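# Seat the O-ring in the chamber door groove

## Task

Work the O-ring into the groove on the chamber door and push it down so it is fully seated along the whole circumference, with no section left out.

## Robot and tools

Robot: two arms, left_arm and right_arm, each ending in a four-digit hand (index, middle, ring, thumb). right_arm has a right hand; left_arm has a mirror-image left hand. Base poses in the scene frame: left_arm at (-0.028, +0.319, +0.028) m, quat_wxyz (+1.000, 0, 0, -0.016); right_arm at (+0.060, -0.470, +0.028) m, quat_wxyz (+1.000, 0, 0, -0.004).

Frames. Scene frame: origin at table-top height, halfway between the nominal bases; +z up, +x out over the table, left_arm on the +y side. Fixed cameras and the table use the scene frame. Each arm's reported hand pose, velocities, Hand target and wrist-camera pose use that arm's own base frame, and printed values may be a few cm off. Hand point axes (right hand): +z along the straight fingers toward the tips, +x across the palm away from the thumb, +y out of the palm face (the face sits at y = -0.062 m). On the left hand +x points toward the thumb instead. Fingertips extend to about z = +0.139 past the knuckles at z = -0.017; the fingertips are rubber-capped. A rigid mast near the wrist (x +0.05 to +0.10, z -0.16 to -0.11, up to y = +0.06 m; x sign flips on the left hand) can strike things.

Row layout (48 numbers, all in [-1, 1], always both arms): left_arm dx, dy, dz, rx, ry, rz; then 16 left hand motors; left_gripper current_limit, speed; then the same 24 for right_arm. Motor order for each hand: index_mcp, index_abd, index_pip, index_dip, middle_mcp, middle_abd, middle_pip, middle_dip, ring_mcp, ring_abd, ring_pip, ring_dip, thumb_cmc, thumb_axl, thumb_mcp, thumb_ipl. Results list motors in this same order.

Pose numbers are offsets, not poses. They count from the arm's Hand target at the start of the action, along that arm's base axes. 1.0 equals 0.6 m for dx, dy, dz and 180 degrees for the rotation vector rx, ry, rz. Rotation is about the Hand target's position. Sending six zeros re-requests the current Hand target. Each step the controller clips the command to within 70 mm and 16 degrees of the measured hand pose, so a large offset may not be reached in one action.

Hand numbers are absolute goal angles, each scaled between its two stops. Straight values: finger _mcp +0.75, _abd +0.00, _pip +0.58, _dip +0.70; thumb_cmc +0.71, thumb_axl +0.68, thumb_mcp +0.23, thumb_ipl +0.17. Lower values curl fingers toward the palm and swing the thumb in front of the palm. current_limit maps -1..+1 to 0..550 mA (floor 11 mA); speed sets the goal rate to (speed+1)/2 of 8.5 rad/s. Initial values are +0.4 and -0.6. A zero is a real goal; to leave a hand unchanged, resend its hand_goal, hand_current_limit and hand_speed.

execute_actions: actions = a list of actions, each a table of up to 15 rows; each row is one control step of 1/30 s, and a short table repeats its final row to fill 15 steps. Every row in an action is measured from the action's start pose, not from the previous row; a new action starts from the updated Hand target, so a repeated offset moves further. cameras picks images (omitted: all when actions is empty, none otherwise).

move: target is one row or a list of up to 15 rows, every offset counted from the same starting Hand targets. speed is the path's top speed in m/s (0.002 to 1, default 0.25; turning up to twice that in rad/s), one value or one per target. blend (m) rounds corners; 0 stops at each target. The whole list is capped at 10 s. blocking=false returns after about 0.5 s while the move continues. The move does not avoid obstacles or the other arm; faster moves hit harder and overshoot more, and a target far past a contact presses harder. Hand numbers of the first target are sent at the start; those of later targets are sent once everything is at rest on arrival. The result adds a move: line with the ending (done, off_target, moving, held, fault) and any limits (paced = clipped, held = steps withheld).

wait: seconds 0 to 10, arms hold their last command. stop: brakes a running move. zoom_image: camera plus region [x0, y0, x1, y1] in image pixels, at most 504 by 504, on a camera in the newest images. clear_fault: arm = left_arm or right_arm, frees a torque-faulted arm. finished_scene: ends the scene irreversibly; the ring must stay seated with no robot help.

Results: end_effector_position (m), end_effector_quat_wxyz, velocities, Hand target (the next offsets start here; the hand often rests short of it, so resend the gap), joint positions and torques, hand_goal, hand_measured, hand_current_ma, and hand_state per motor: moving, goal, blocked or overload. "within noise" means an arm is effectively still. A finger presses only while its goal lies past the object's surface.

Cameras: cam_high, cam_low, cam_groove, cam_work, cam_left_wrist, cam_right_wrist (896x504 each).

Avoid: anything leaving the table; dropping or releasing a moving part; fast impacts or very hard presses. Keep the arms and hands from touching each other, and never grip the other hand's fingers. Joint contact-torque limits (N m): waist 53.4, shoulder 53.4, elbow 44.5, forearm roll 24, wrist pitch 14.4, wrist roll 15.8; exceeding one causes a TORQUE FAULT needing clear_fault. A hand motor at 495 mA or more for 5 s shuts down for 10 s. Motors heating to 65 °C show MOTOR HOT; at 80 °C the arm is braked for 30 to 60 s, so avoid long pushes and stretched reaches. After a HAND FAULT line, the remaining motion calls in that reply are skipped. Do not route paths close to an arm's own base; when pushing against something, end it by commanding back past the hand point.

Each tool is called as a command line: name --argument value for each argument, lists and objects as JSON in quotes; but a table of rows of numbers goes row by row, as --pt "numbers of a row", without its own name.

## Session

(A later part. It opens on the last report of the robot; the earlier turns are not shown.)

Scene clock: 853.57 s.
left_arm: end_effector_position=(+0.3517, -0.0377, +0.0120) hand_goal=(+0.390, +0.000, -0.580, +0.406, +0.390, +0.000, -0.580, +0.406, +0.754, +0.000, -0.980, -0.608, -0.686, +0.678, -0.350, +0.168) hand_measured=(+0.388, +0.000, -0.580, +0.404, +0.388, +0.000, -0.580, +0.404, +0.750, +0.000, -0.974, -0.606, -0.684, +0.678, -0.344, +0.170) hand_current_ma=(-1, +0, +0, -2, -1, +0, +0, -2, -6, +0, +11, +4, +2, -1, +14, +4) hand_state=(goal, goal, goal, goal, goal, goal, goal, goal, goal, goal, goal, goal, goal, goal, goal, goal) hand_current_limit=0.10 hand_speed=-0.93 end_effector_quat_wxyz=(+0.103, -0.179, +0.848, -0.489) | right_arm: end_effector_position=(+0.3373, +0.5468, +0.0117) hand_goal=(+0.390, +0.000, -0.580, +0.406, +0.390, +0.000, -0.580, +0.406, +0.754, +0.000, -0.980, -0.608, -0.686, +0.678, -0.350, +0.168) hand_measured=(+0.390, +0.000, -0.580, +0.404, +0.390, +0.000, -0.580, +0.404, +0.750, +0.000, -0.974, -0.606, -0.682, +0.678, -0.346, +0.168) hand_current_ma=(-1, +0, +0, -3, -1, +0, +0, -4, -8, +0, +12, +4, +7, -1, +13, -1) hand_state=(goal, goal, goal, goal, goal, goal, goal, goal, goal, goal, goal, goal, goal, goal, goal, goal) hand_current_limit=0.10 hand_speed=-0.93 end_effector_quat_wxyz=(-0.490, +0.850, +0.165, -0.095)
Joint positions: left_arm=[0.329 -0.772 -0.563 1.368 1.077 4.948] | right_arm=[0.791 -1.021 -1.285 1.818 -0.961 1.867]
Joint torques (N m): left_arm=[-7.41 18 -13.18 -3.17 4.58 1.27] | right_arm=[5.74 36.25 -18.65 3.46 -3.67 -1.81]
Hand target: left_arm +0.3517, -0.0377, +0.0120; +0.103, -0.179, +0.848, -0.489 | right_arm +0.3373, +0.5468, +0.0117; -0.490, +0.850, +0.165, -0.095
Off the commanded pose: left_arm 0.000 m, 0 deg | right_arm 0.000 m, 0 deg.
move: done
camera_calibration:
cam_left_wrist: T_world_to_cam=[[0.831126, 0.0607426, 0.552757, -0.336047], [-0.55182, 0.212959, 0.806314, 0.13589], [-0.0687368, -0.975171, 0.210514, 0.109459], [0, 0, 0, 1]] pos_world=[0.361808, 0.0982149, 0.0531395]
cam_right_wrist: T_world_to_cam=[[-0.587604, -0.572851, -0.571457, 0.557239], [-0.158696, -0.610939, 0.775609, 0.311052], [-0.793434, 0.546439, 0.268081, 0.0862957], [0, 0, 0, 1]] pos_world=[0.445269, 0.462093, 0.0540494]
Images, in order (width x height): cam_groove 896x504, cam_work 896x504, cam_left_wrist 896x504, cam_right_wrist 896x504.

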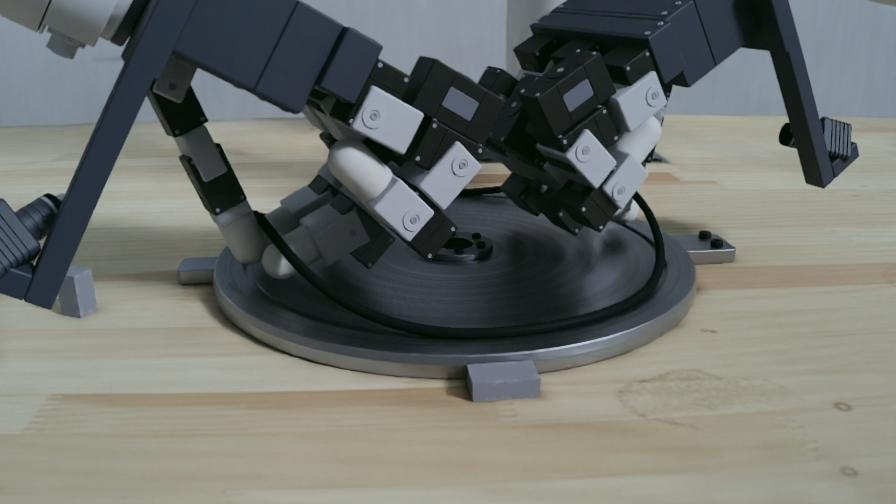

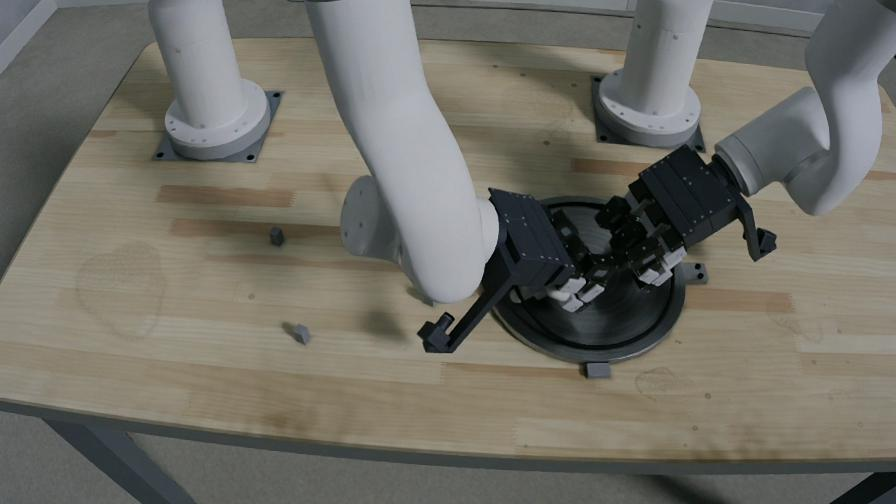

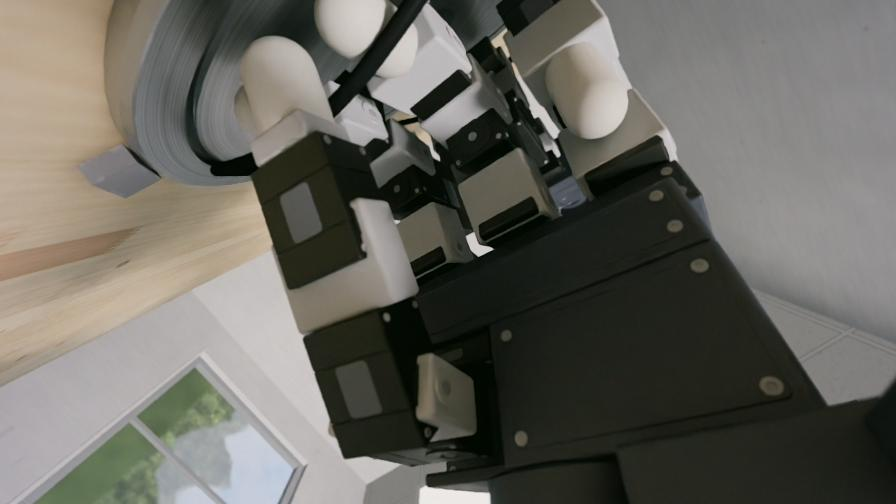

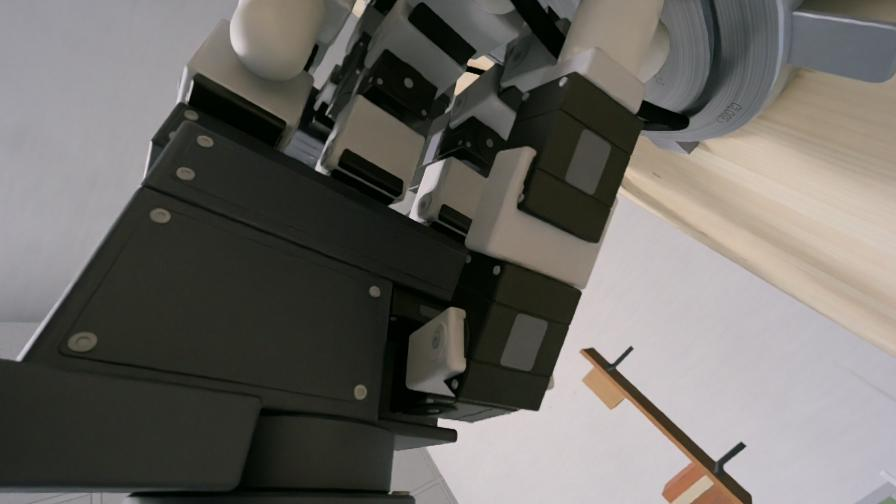

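move --pt "0 0 -0.0083 0 0 0 0.389 0 -0.58 0.406 0.389 0 -0.58 0.406 0.753 0 -0.98 -0.609 -0.686 0.678 -0.35 0.168 0.1 -0.93 0 0 -0.0083 0 0 0 0.389 0 -0.58 0.406 0.389 0 -0.58 0.406 0.753 0 -0.98 -0.609 -0.686 0.678 -0.35 0.168 0.1 -0.93" --speed 0.02 --cameras '["cam_groove", "cam_work"]'

zoom_image --camera "cam_groove" --region '[200, 150, 400, 350]'

Scene clock: 866.43 s.
left_arm: end_effector_position=(+0.3517, -0.0377, +0.0070) hand_goal=(+0.390, +0.000, -0.580, +0.406, +0.390, +0.000, -0.580, +0.406, +0.754, +0.000, -0.980, -0.608, -0.686, +0.678, -0.350, +0.168) hand_measured=(+0.388, +0.000, -0.580, +0.404, +0.388, +0.000, -0.580, +0.404, +0.750, +0.000, -0.974, -0.606, -0.684, +0.678, -0.344, +0.170) hand_current_ma=(-1, +0, +0, -2, -1, +0, +0, -2, -6, +0, +11, +4, +2, -1, +14, +4) hand_state=(goal, goal, goal, goal, goal, goal, goal, goal, goal, goal, goal, goal, goal, goal, goal, goal) hand_current_limit=0.10 hand_speed=-0.93 end_effector_quat_wxyz=(+0.103, -0.179, +0.848, -0.489) | right_arm: end_effector_position=(+0.3373, +0.5468, +0.0067) hand_goal=(+0.390, +0.000, -0.580, +0.406, +0.390, +0.000, -0.580, +0.406, +0.754, +0.000, -0.980, -0.608, -0.686, +0.678, -0.350, +0.168) hand_measured=(+0.390, +0.000, -0.580, +0.404, +0.390, +0.000, -0.580, +0.404, +0.750, +0.000, -0.974, -0.606, -0.682, +0.678, -0.346, +0.168) hand_current_ma=(-1, +0, +0, -3, -1, +0, +0, -4, -8, +0, +12, +4, +7, -1, +13, -1) hand_state=(goal, goal, goal, goal, goal, goal, goal, goal, goal, goal, goal, goal, goal, goal, goal, goal) hand_current_limit=0.10 hand_speed=-0.93 end_effector_quat_wxyz=(-0.490, +0.850, +0.165, -0.095)
Joint positions: left_arm=[0.329 -0.788 -0.569 1.363 1.079 4.96] | right_arm=[0.791 -1.032 -1.289 1.822 -0.962 1.86]
Joint torques (N m): left_arm=[-8.43 19.71 -12.22 -3.4 4.69 1.29] | right_arm=[4.35 34.92 -19.38 3.36 -3.67 -1.93]
Hand target: left_arm +0.3517, -0.0377, +0.0070; +0.103, -0.179, +0.848, -0.489 | right_arm +0.3373, +0.5468, +0.0067; -0.490, +0.850, +0.165, -0.095
Off the commanded pose: left_arm 0.000 m, 0 deg | right_arm 0.000 m, 0 deg.
move: done
Images, in order (width x height): cam_groove 896x504, cam_work 896x504.

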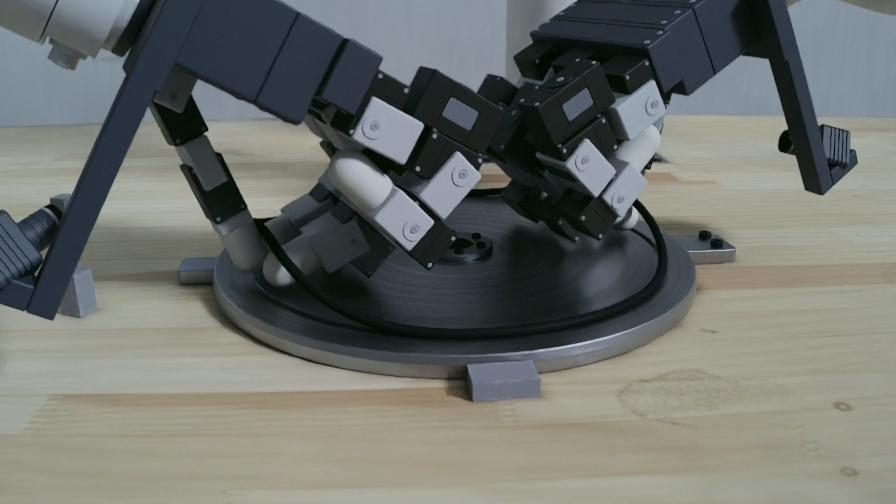

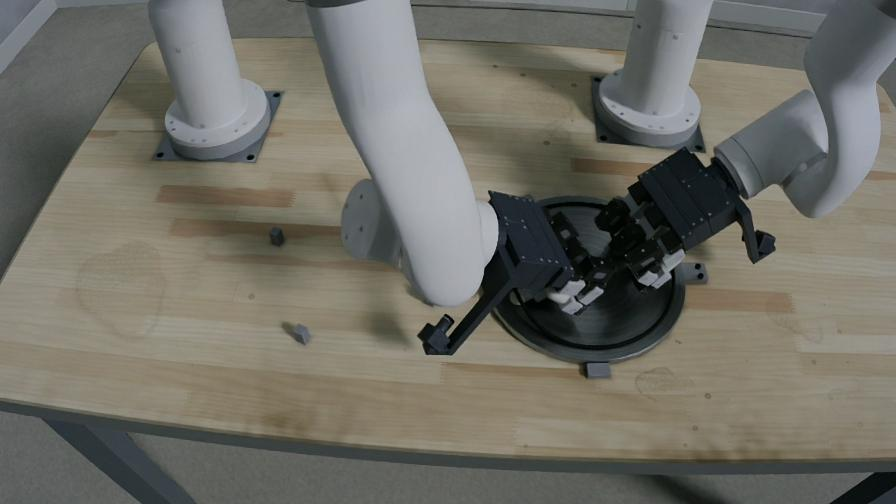

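Scaled by 2.520 from the camera's 896x504 image, which has a finer 1280x720 frame.

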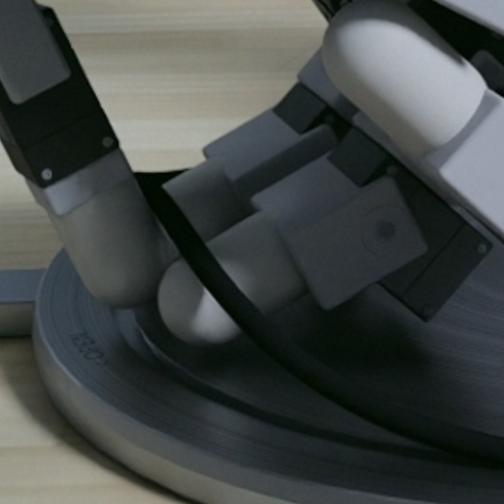

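move --pt "0 0 -0.005 0 0 0 0.389 0 -0.58 0.406 0.389 0 -0.58 0.406 0.753 0 -0.98 -0.609 -0.686 0.678 -0.35 0.168 0.1 -0.93 0 0 -0.005 0 0 0 0.389 0 -0.58 0.406 0.389 0 -0.58 0.406 0.753 0 -0.98 -0.609 -0.686 0.678 -0.35 0.168 0.1 -0.93" --speed 0.02 --cameras '["cam_groove", "cam_low"]'

zoom_image --camera "cam_groove" --region '[200, 150, 400, 350]'

zoom_image --camera "cam_low" --region '[290, 240, 530, 350]'

Scene clock: 884.50 s.
left_arm: end_effector_position=(+0.3517, -0.0377, +0.0040) hand_goal=(+0.390, +0.000, -0.580, +0.406, +0.390, +0.000, -0.580, +0.406, +0.754, +0.000, -0.980, -0.608, -0.686, +0.678, -0.350, +0.168) hand_measured=(+0.390, +0.000, -0.584, +0.404, +0.390, +0.000, -0.584, +0.404, +0.750, +0.000, -0.974, -0.606, -0.684, +0.678, -0.344, +0.170) hand_current_ma=(-1, +0, -5, -2, +0, +0, -8, -4, -6, +0, +11, +4, +2, -1, +14, +4) hand_state=(goal, goal, goal, goal, goal, goal, goal, goal, goal, goal, goal, goal, goal, goal, goal, goal) hand_current_limit=0.10 hand_speed=-0.93 end_effector_quat_wxyz=(+0.103, -0.179, +0.847, -0.489) | right_arm: end_effector_position=(+0.3373, +0.5468, +0.0038) hand_goal=(+0.390, +0.000, -0.580, +0.406, +0.390, +0.000, -0.580, +0.406, +0.754, +0.000, -0.980, -0.608, -0.686, +0.678, -0.350, +0.168) hand_measured=(+0.392, +0.000, -0.586, +0.402, +0.392, +0.000, -0.588, +0.400, +0.750, +0.000, -0.974, -0.606, -0.682, +0.678, -0.346, +0.168) hand_current_ma=(+2, +0, -16, -8, +4, +0, -19, -12, -8, +0, +12, +4, +7, -1, +13, -1) hand_state=(goal, goal, goal, goal, goal, goal, goal, goal, goal, goal, goal, goal, goal, goal, goal, goal) hand_current_limit=0.10 hand_speed=-0.93 end_effector_quat_wxyz=(-0.490, +0.850, +0.165, -0.095)
Joint positions: left_arm=[0.329 -0.797 -0.573 1.36 1.08 4.966] | right_arm=[0.791 -1.038 -1.292 1.824 -0.963 1.856]
Joint torques (N m): left_arm=[-9.46 19.56 -12.71 -3.24 3.47 1.24] | right_arm=[1.92 32.38 -17.27 3.07 -2.07 -2.07]
Hand target: left_arm +0.3517, -0.0377, +0.0040; +0.103, -0.179, +0.848, -0.489 | right_arm +0.3373, +0.5468, +0.0037; -0.490, +0.850, +0.165, -0.095
Off the commanded pose: left_arm 0.000 m, 0 deg | right_arm 0.000 m, 0 deg.
move: done
Images, in order (width x height): cam_low 896x504, cam_groove 896x504.

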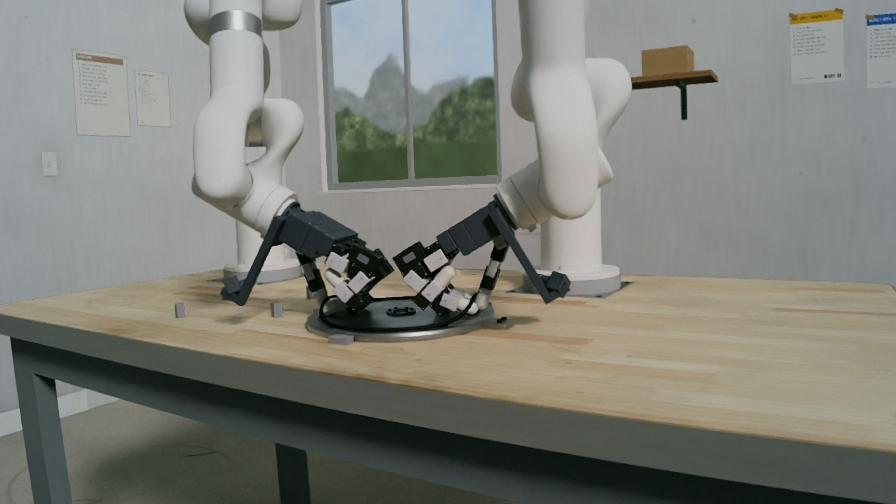

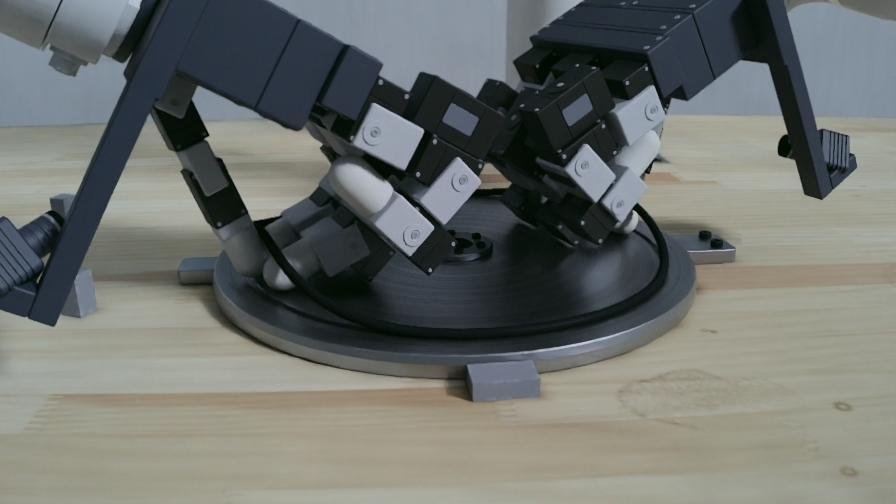

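Scaled by 2.520 from the camera's 896x504 image, which has a finer 1280x720 frame.

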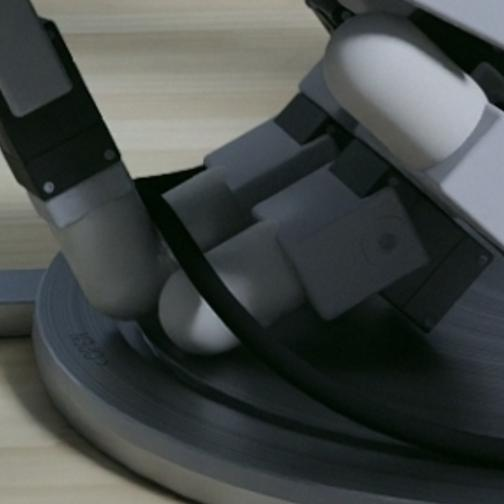

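Scaled by 2.100 from the camera's 896x504 image, which has a finer 1280x720 frame.

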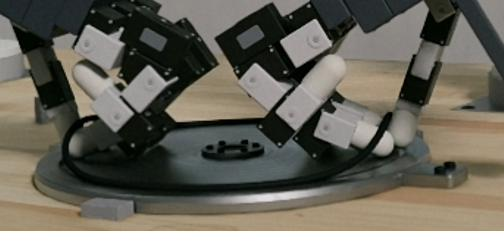

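move --pt "0 0 0.0033 0 0 0 0.389 0 -0.58 0.406 0.389 0 -0.58 0.406 0.753 0 -0.98 -0.609 -0.686 0.678 -0.35 0.168 0.1 -0.93 0 0 0.0033 0 0 0 0.389 0 -0.58 0.406 0.389 0 -0.58 0.406 0.753 0 -0.98 -0.609 -0.686 0.678 -0.35 0.168 0.1 -0.93" --pt "0 0 0.0033 0 0 0 0.44 0 -0.6 0.406 0.44 0 -0.6 0.406 0.753 0 -0.98 -0.609 -0.686 0.678 -0.3 0.168 0.1 -0.93 0 0 0.0033 0 0 0 0.44 0 -0.6 0.406 0.44 0 -0.6 0.406 0.753 0 -0.98 -0.609 -0.686 0.678 -0.3 0.168 0.1 -0.93" --pt "0 0 0.0033 0 0 0 0.511 0 -0.639 0.406 0.511 0 -0.639 0.406 0.753 0 -0.98 -0.609 -0.686 0.678 -0.3 0.168 0.1 -0.93 0 0 0.0033 0 0 0 0.511 0 -0.639 0.406 0.511 0 -0.639 0.406 0.753 0 -0.98 -0.609 -0.686 0.678 -0.3 0.168 0.1 -0.93" --speed 0.02 --cameras '["cam_groove", "cam_low"]'

zoom_image --camera "cam_groove" --region '[200, 150, 400, 350]'

zoom_image --camera "cam_low" --region '[290, 240, 530, 350]'

Scene clock: 912.63 s.
left_arm: end_effector_position=(+0.3517, -0.0377, +0.0060) hand_goal=(+0.512, +0.000, -0.638, +0.406, +0.512, +0.000, -0.638, +0.406, +0.754, +0.000, -0.980, -0.608, -0.686, +0.678, -0.300, +0.168) hand_measured=(+0.500, +0.000, -0.632, +0.404, +0.500, +0.000, -0.632, +0.404, +0.750, +0.000, -0.974, -0.606, -0.684, +0.678, -0.300, +0.170) hand_current_ma=(-26, +0, +12, -2, -25, +0, +9, -3, -6, +0, +11, +4, +2, -1, +0, +4) hand_state=(goal, goal, goal, goal, goal, goal, goal, goal, goal, goal, goal, goal, goal, goal, goal, goal) hand_current_limit=0.10 hand_speed=-0.93 end_effector_quat_wxyz=(+0.103, -0.179, +0.848, -0.489) | right_arm: end_effector_position=(+0.3373, +0.5468, +0.0057) hand_goal=(+0.512, +0.000, -0.638, +0.406, +0.512, +0.000, -0.638, +0.406, +0.754, +0.000, -0.980, -0.608, -0.686, +0.678, -0.300, +0.168) hand_measured=(+0.502, +0.000, -0.632, +0.404, +0.500, +0.000, -0.632, +0.404, +0.750, +0.000, -0.974, -0.606, -0.682, +0.678, -0.300, +0.168) hand_current_ma=(-26, +0, +13, -4, -31, +0, +13, -5, -8, +0, +12, +4, +7, -1, +0, -1) hand_state=(goal, goal, goal, goal, goal, goal, goal, goal, goal, goal, goal, goal, goal, goal, goal, goal) hand_current_limit=0.10 hand_speed=-0.93 end_effector_quat_wxyz=(-0.490, +0.850, +0.165, -0.095)
Joint positions: left_arm=[0.329 -0.791 -0.57 1.362 1.079 4.962] | right_arm=[0.791 -1.034 -1.29 1.823 -0.962 1.859]
Joint torques (N m): left_arm=[-10.69 42.83 -1.55 3.93 -1.1 -1.28] | right_arm=[-0.22 50.51 -7.14 -3.47 0.61 1.46]
Hand target: left_arm +0.3517, -0.0377, +0.0060; +0.103, -0.179, +0.848, -0.489 | right_arm +0.3373, +0.5468, +0.0057; -0.490, +0.850, +0.165, -0.095
Off the commanded pose: left_arm 0.000 m, 0 deg | right_arm 0.000 m, 0 deg.
move: done
Images, in order (width x height): cam_low 896x504, cam_groove 896x504.

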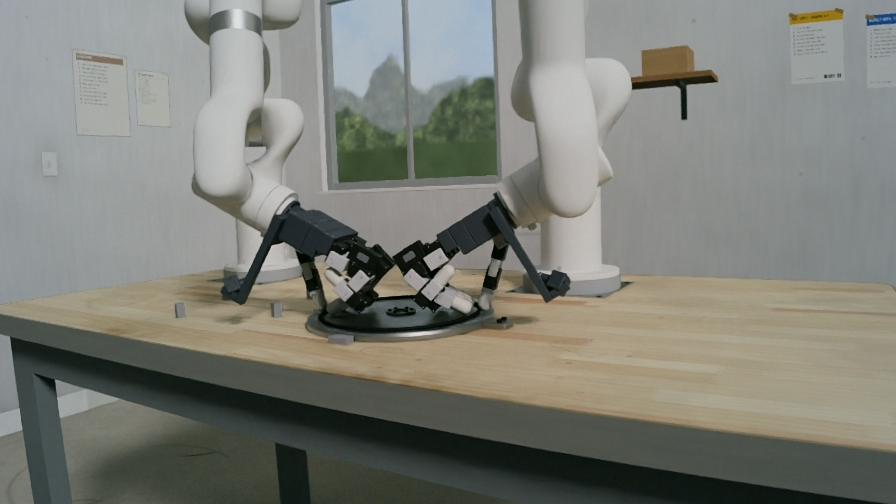

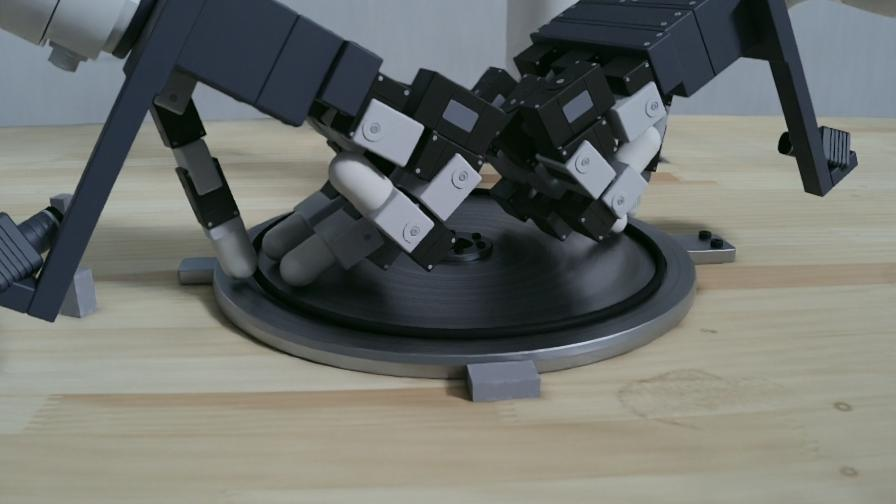

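Scaled by 2.520 from the camera's 896x504 image, which has a finer 1280x720 frame.

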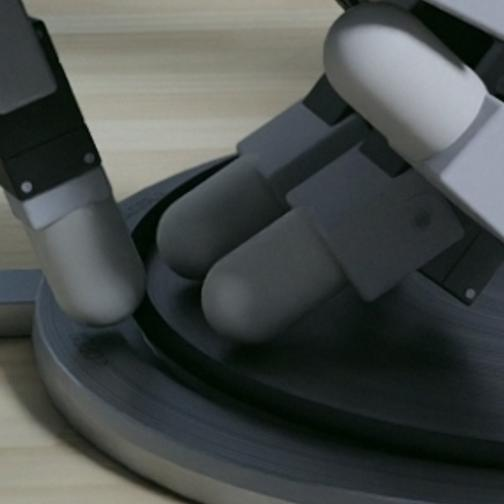

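Scaled by 2.100 from the camera's 896x504 image, which has a finer 1280x720 frame.

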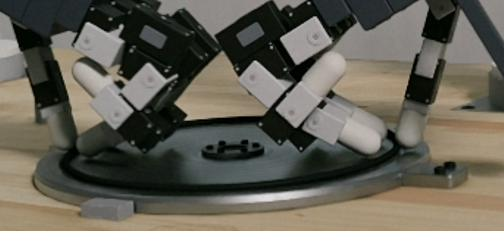

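move --pt "0 0 0 0 0 0 0.511 0 -0.639 0.406 0.511 0 -0.639 0.406 0.753 0 -0.98 -0.609 -0.686 0.678 -0.2 0.168 0.1 -0.93 0 0 0 0 0 0 0.511 0 -0.639 0.406 0.511 0 -0.639 0.406 0.753 0 -0.98 -0.609 -0.686 0.678 -0.2 0.168 0.1 -0.93" --pt "0 0.05 0.16 0 0 0 0.623 0 -0.676 0.406 0.623 0 -0.676 0.406 0.753 0 -0.98 -0.609 -0.686 0.678 -0.2 0.168 0.1 -0.93 0 -0.05 0.16 0 0 0 0.623 0 -0.676 0.406 0.623 0 -0.676 0.406 0.753 0 -0.98 -0.609 -0.686 0.678 -0.2 0.168 0.1 -0.93" --pt "0.05 0.35 0.3 0 0 0 0.623 0 -0.676 0.406 0.623 0 -0.676 0.406 0.753 0 -0.98 -0.609 -0.686 0.678 -0.2 0.168 0.1 -0.93 0 -0.35 0.3 0 0 0 0.623 0 -0.676 0.406 0.623 0 -0.676 0.406 0.753 0 -0.98 -0.609 -0.686 0.678 -0.2 0.168 0.1 -0.93" --speed '[0.05, 0.08, 0.15]' --blend '[0, 0.03, 0]' --cameras '["cam_groove", "cam_low", "cam_work", "cam_high"]'

zoom_image --camera "cam_work" --region '[470, 180, 710, 380]'

zoom_image --camera "cam_groove" --region '[200, 170, 460, 380]'

zoom_image --camera "cam_groove" --region '[450, 170, 710, 380]'

Scene clock: 938.97 s.
left_arm: end_effector_position=(+0.3816, +0.1723, +0.1860) hand_goal=(+0.624, +0.000, -0.676, +0.406, +0.624, +0.000, -0.676, +0.406, +0.754, +0.000, -0.980, -0.608, -0.686, +0.678, -0.200, +0.168) hand_measured=(+0.612, +0.000, -0.670, +0.404, +0.612, +0.000, -0.672, +0.404, +0.750, +0.000, -0.974, -0.606, -0.684, +0.678, -0.202, +0.166) hand_current_ma=(-29, +0, +9, -2, -29, +0, +7, -3, -6, +0, +11, +4, +2, -1, -2, -3) hand_state=(goal, goal, goal, goal, goal, goal, goal, goal, goal, goal, goal, goal, goal, goal, goal, goal) hand_current_limit=0.10 hand_speed=-0.93 end_effector_quat_wxyz=(+0.103, -0.179, +0.848, -0.489) | right_arm: end_effector_position=(+0.3373, +0.3368, +0.1857) hand_goal=(+0.624, +0.000, -0.676, +0.406, +0.624, +0.000, -0.676, +0.406, +0.754, +0.000, -0.980, -0.608, -0.686, +0.678, -0.200, +0.168) hand_measured=(+0.614, +0.000, -0.672, +0.404, +0.612, +0.000, -0.672, +0.404, +0.750, +0.000, -0.974, -0.606, -0.684, +0.678, -0.202, +0.166) hand_current_ma=(-29, +0, +11, -4, -35, +0, +11, -5, -8, +0, +11, +4, +4, -1, -2, -4) hand_state=(goal, goal, goal, goal, goal, goal, goal, goal, goal, goal, goal, goal, goal, goal, goal, goal) hand_current_limit=0.10 hand_speed=-0.93 end_effector_quat_wxyz=(-0.490, +0.850, +0.165, -0.095)
Joint positions: left_arm=[0.746 -0.461 -0.829 2.066 1.196 4.337] | right_arm=[0.466 -0.455 -0.819 1.442 -1.054 1.991]
Joint torques (N m): left_arm=[18.39 20.26 -24.07 3.4 4.53 -1.35] | right_arm=[-18.6 35.32 -8.18 -2.93 -3.59 1.41]
Hand target: left_arm +0.3817, +0.1723, +0.1860; +0.103, -0.179, +0.848, -0.489 | right_arm +0.3373, +0.3368, +0.1857; -0.490, +0.850, +0.165, -0.095
Off the commanded pose: left_arm 0.000 m, 0 deg | right_arm 0.000 m, 0 deg.
move: done; blend cut to 0 m at target 2
Images, in order (width x height): cam_high 896x504, cam_low 896x504, cam_groove 896x504, cam_work 896x504.

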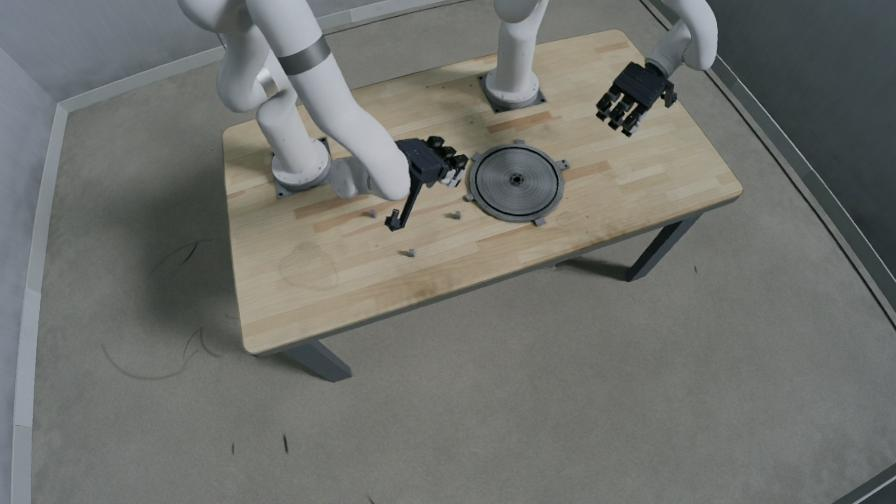

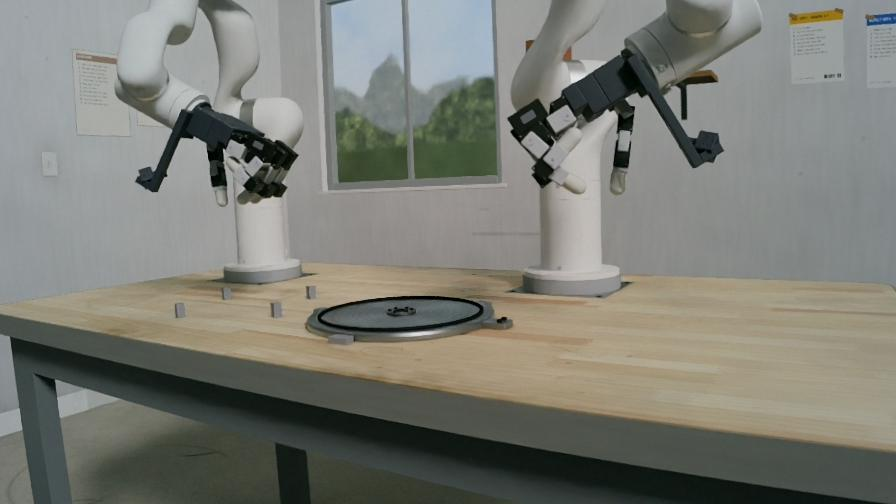

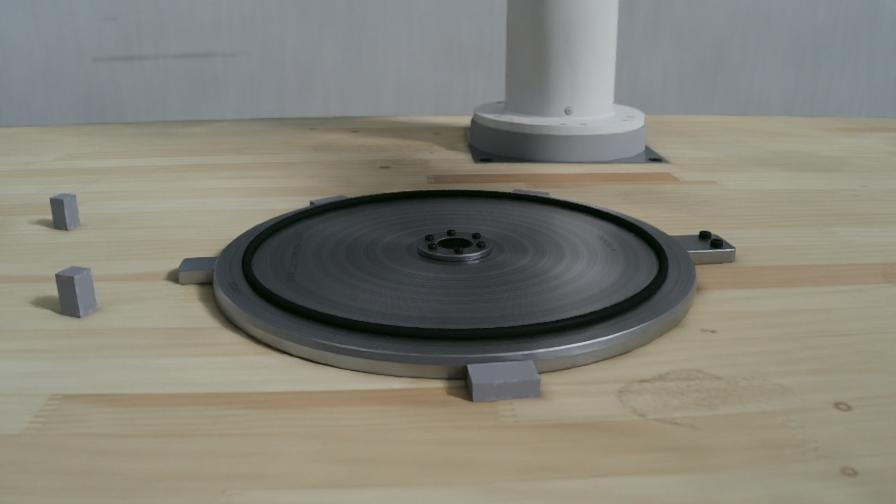

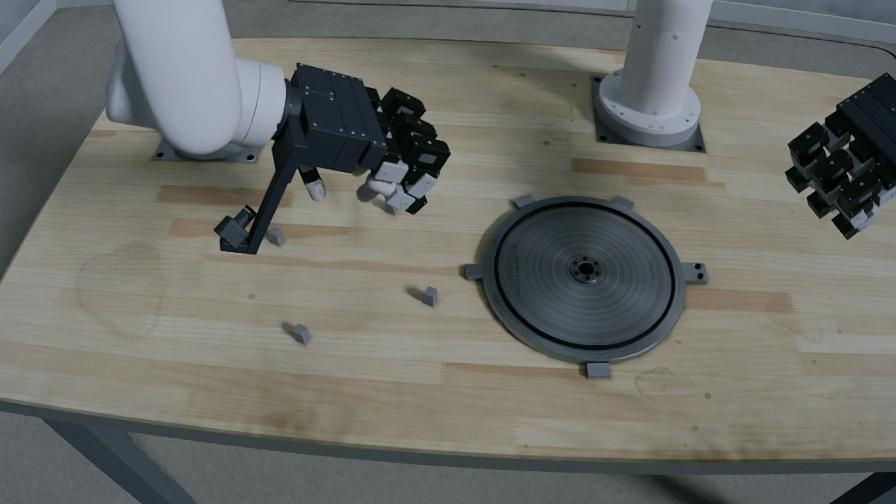

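Scaled by 2.100 from the camera's 896x504 image, which has a finer 1280x720 frame.

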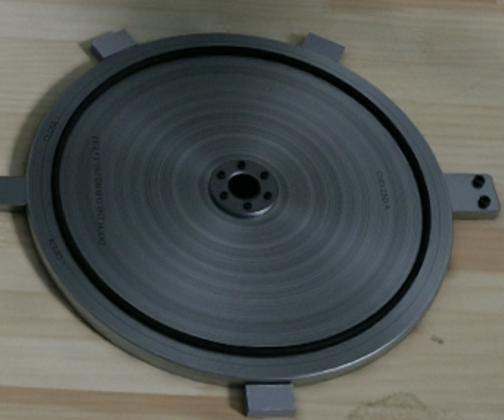

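Scaled by 1.938 from the camera's 896x504 image, which has a finer 1280x720 frame.

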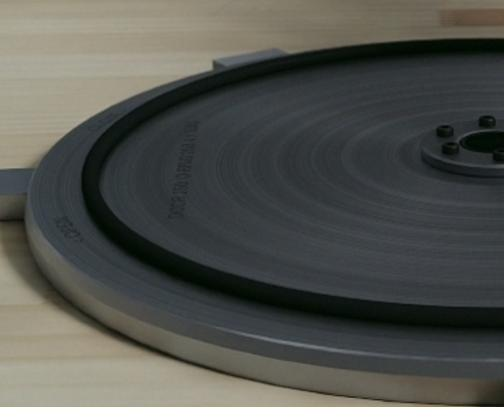

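Scaled by 1.938 from the camera's 896x504 image, which has a finer 1280x720 frame.

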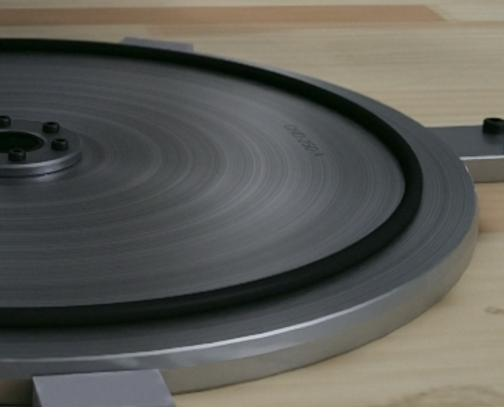

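move --pt "0 0 0 0.305 0.1345 0 0.701 0 0.577 0.696 0.753 0 0.577 0.696 0.701 0 0.577 0.696 0.714 0.678 0.226 0.168 0.4 -0.8 0 -0.15 0 0 0 0 0.623 0 -0.676 0.406 0.623 0 -0.676 0.406 0.753 0 -0.98 -0.609 -0.686 0.678 -0.2 0.168 0.1 -0.93" --speed 0.25 --cameras '["cam_low", "cam_work"]'

Scene clock: 1042.47 s.
left_arm: end_effector_position=(+0.3817, +0.1723, +0.1860) hand_goal=(+0.702, +0.000, +0.578, +0.696, +0.754, +0.000, +0.578, +0.696, +0.702, +0.000, +0.578, +0.696, +0.714, +0.678, +0.226, +0.168) hand_measured=(+0.698, +0.000, +0.574, +0.694, +0.750, +0.000, +0.576, +0.694, +0.700, +0.000, +0.574, +0.694, +0.712, +0.678, +0.216, +0.166) hand_current_ma=(-6, +0, -5, -3, -9, +0, -4, -3, -4, +0, -5, -3, -4, -1, -26, -3) hand_state=(goal, goal, goal, goal, goal, goal, goal, goal, goal, goal, goal, goal, goal, goal, goal, goal) hand_current_limit=0.40 hand_speed=-0.80 end_effector_quat_wxyz=(+0.000, -0.207, +0.978, +0.001) | right_arm: end_effector_position=(+0.3373, +0.2468, +0.1857) hand_goal=(+0.624, +0.000, -0.676, +0.406, +0.624, +0.000, -0.676, +0.406, +0.754, +0.000, -0.980, -0.608, -0.686, +0.678, -0.200, +0.168) hand_measured=(+0.614, +0.000, -0.672, +0.404, +0.612, +0.000, -0.672, +0.404, +0.750, +0.000, -0.974, -0.606, -0.684, +0.678, -0.202, +0.166) hand_current_ma=(-29, +0, +11, -4, -35, +0, +11, -5, -8, +0, +11, +4, +4, -1, -2, -4) hand_state=(goal, goal, goal, goal, goal, goal, goal, goal, goal, goal, goal, goal, goal, goal, goal, goal) hand_current_limit=0.10 hand_speed=-0.93 end_effector_quat_wxyz=(-0.490, +0.850, +0.165, -0.095)
Joint positions: left_arm=[0.233 -0.352 -0.783 3.144 0.431 2.956] | right_arm=[0.278 -0.396 -0.726 1.29 -1.11 1.939]
Joint torques (N m): left_arm=[-19.11 15.59 -24.52 3.67 3.23 -1.41] | right_arm=[-18.56 34.21 -7.21 -3.07 -3.52 -1.95]
Hand target: left_arm +0.3817, +0.1723, +0.1860; +0.000, -0.207, +0.978, +0.001 | right_arm +0.3373, +0.2468, +0.1857; -0.490, +0.850, +0.165, -0.095
Off the commanded pose: left_arm 0.000 m, 0 deg | right_arm 0.000 m, 0 deg.
move: done
Images, in order (width x height): cam_low 896x504, cam_work 896x504.

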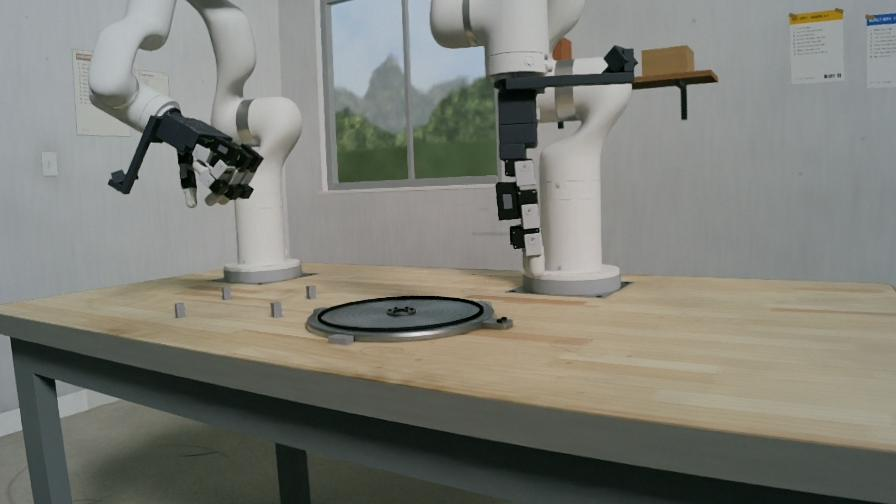

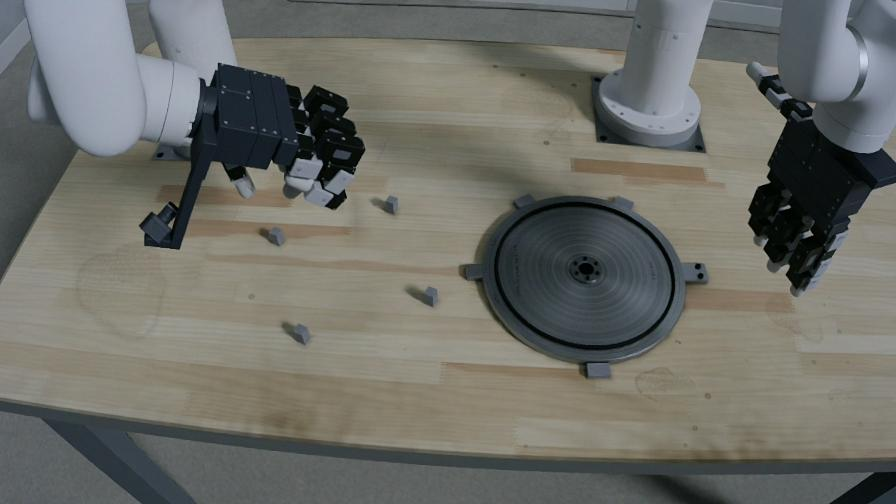

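move --pt "0.0197 -0.6003 -0.0667 0 0 0 0.701 0 0.577 0.696 0.753 0 0.577 0.696 0.701 0 0.577 0.696 0.714 0.678 0.226 0.168 0.4 -0.8 0 0 0 0 0 0 0.623 0 -0.676 0.406 0.623 0 -0.676 0.406 0.753 0 -0.98 -0.609 -0.686 0.678 -0.2 0.168 0.1 -0.93" --speed 0.2 --cameras '["cam_low", "cam_work", "cam_groove"]'

zoom_image --camera "cam_work" --region '[470, 150, 710, 370]'

zoom_image --camera "cam_groove" --region '[200, 80, 460, 340]'

Scene clock: 1058.17 s.
left_arm: end_effector_position=(+0.3935, -0.1878, +0.1459) hand_goal=(+0.702, +0.000, +0.578, +0.696, +0.754, +0.000, +0.578, +0.696, +0.702, +0.000, +0.578, +0.696, +0.714, +0.678, +0.226, +0.168) hand_measured=(+0.700, +0.000, +0.576, +0.694, +0.752, +0.000, +0.576, +0.694, +0.700, +0.000, +0.576, +0.694, +0.712, +0.678, +0.216, +0.166) hand_current_ma=(-3, +0, -4, -3, -4, +0, -3, -3, -2, +0, -4, -3, -2, -1, -26, -3) hand_state=(goal, goal, goal, goal, goal, goal, goal, goal, goal, goal, goal, goal, goal, goal, goal, goal) hand_current_limit=0.40 hand_speed=-0.80 end_effector_quat_wxyz=(+0.000, -0.207, +0.978, +0.001) | right_arm: end_effector_position=(+0.3373, +0.2468, +0.1857) hand_goal=(+0.624, +0.000, -0.676, +0.406, +0.624, +0.000, -0.676, +0.406, +0.754, +0.000, -0.980, -0.608, -0.686, +0.678, -0.200, +0.168) hand_measured=(+0.614, +0.000, -0.672, +0.404, +0.612, +0.000, -0.672, +0.404, +0.750, +0.000, -0.974, -0.606, -0.684, +0.678, -0.202, +0.166) hand_current_ma=(-29, +0, +11, -4, -35, +0, +11, -5, -8, +0, +11, +4, +4, -1, -2, -4) hand_state=(goal, goal, goal, goal, goal, goal, goal, goal, goal, goal, goal, goal, goal, goal, goal, goal) hand_current_limit=0.10 hand_speed=-0.93 end_effector_quat_wxyz=(-0.490, +0.850, +0.165, -0.095)
Joint positions: left_arm=[-0.52 -0.56 -0.977 3.144 0.418 2.203] | right_arm=[0.278 -0.396 -0.726 1.29 -1.11 1.939]
Joint torques (N m): left_arm=[-19.43 22.42 -24.52 3.69 3.11 -1.32] | right_arm=[-18.31 34.8 -7.62 -3.05 -3.17 -1.24]
Hand target: left_arm +0.3935, -0.1878, +0.1459; +0.000, -0.207, +0.978, +0.001 | right_arm +0.3373, +0.2468, +0.1857; -0.490, +0.850, +0.165, -0.095
Off the commanded pose: left_arm 0.000 m, 0 deg | right_arm 0.000 m, 0 deg.
move: done
Images, in order (width x height): cam_low 896x504, cam_groove 896x504, cam_work 896x504.

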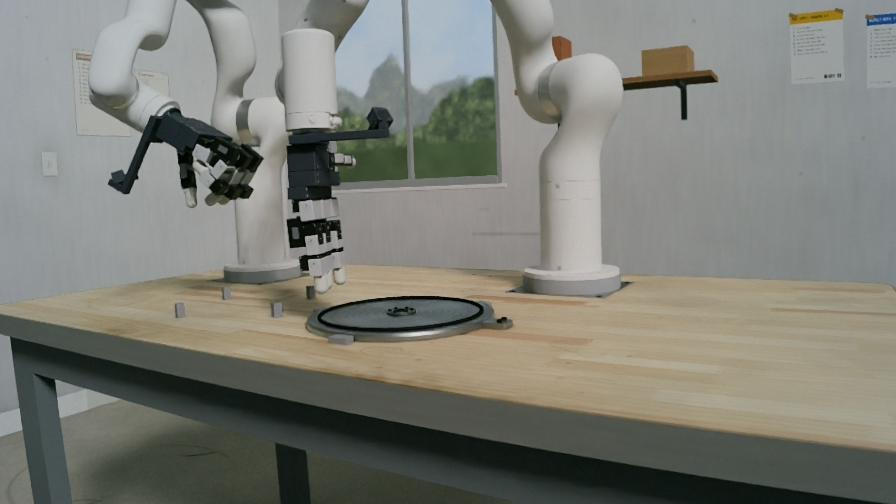

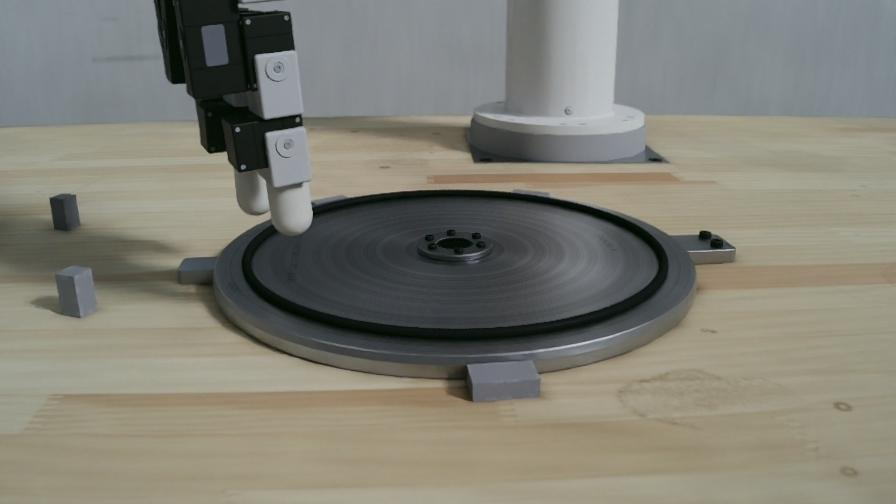

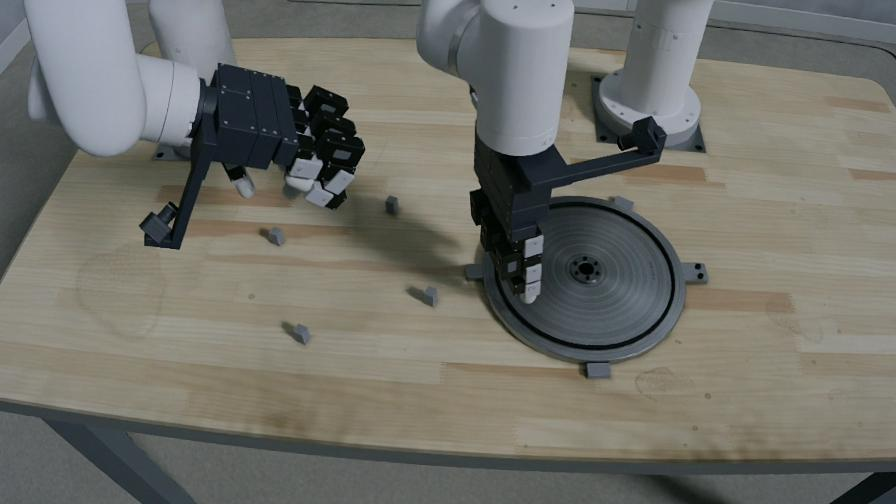

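Scaled by 2.100 from the camera's 896x504 image, which has a finer 1280x720 frame.

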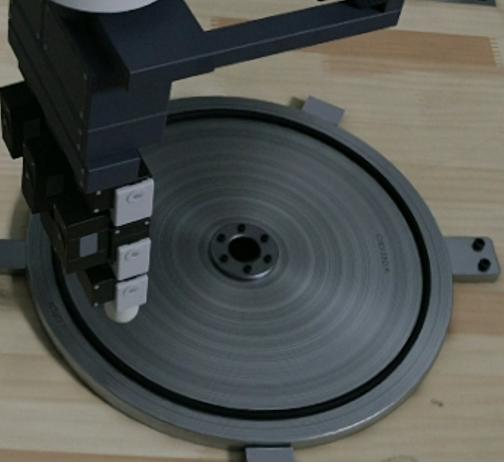

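Scaled by 1.938 from the camera's 896x504 image, which has a finer 1280x720 frame.

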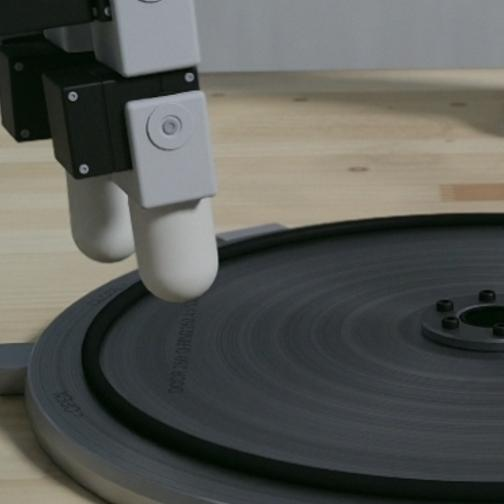

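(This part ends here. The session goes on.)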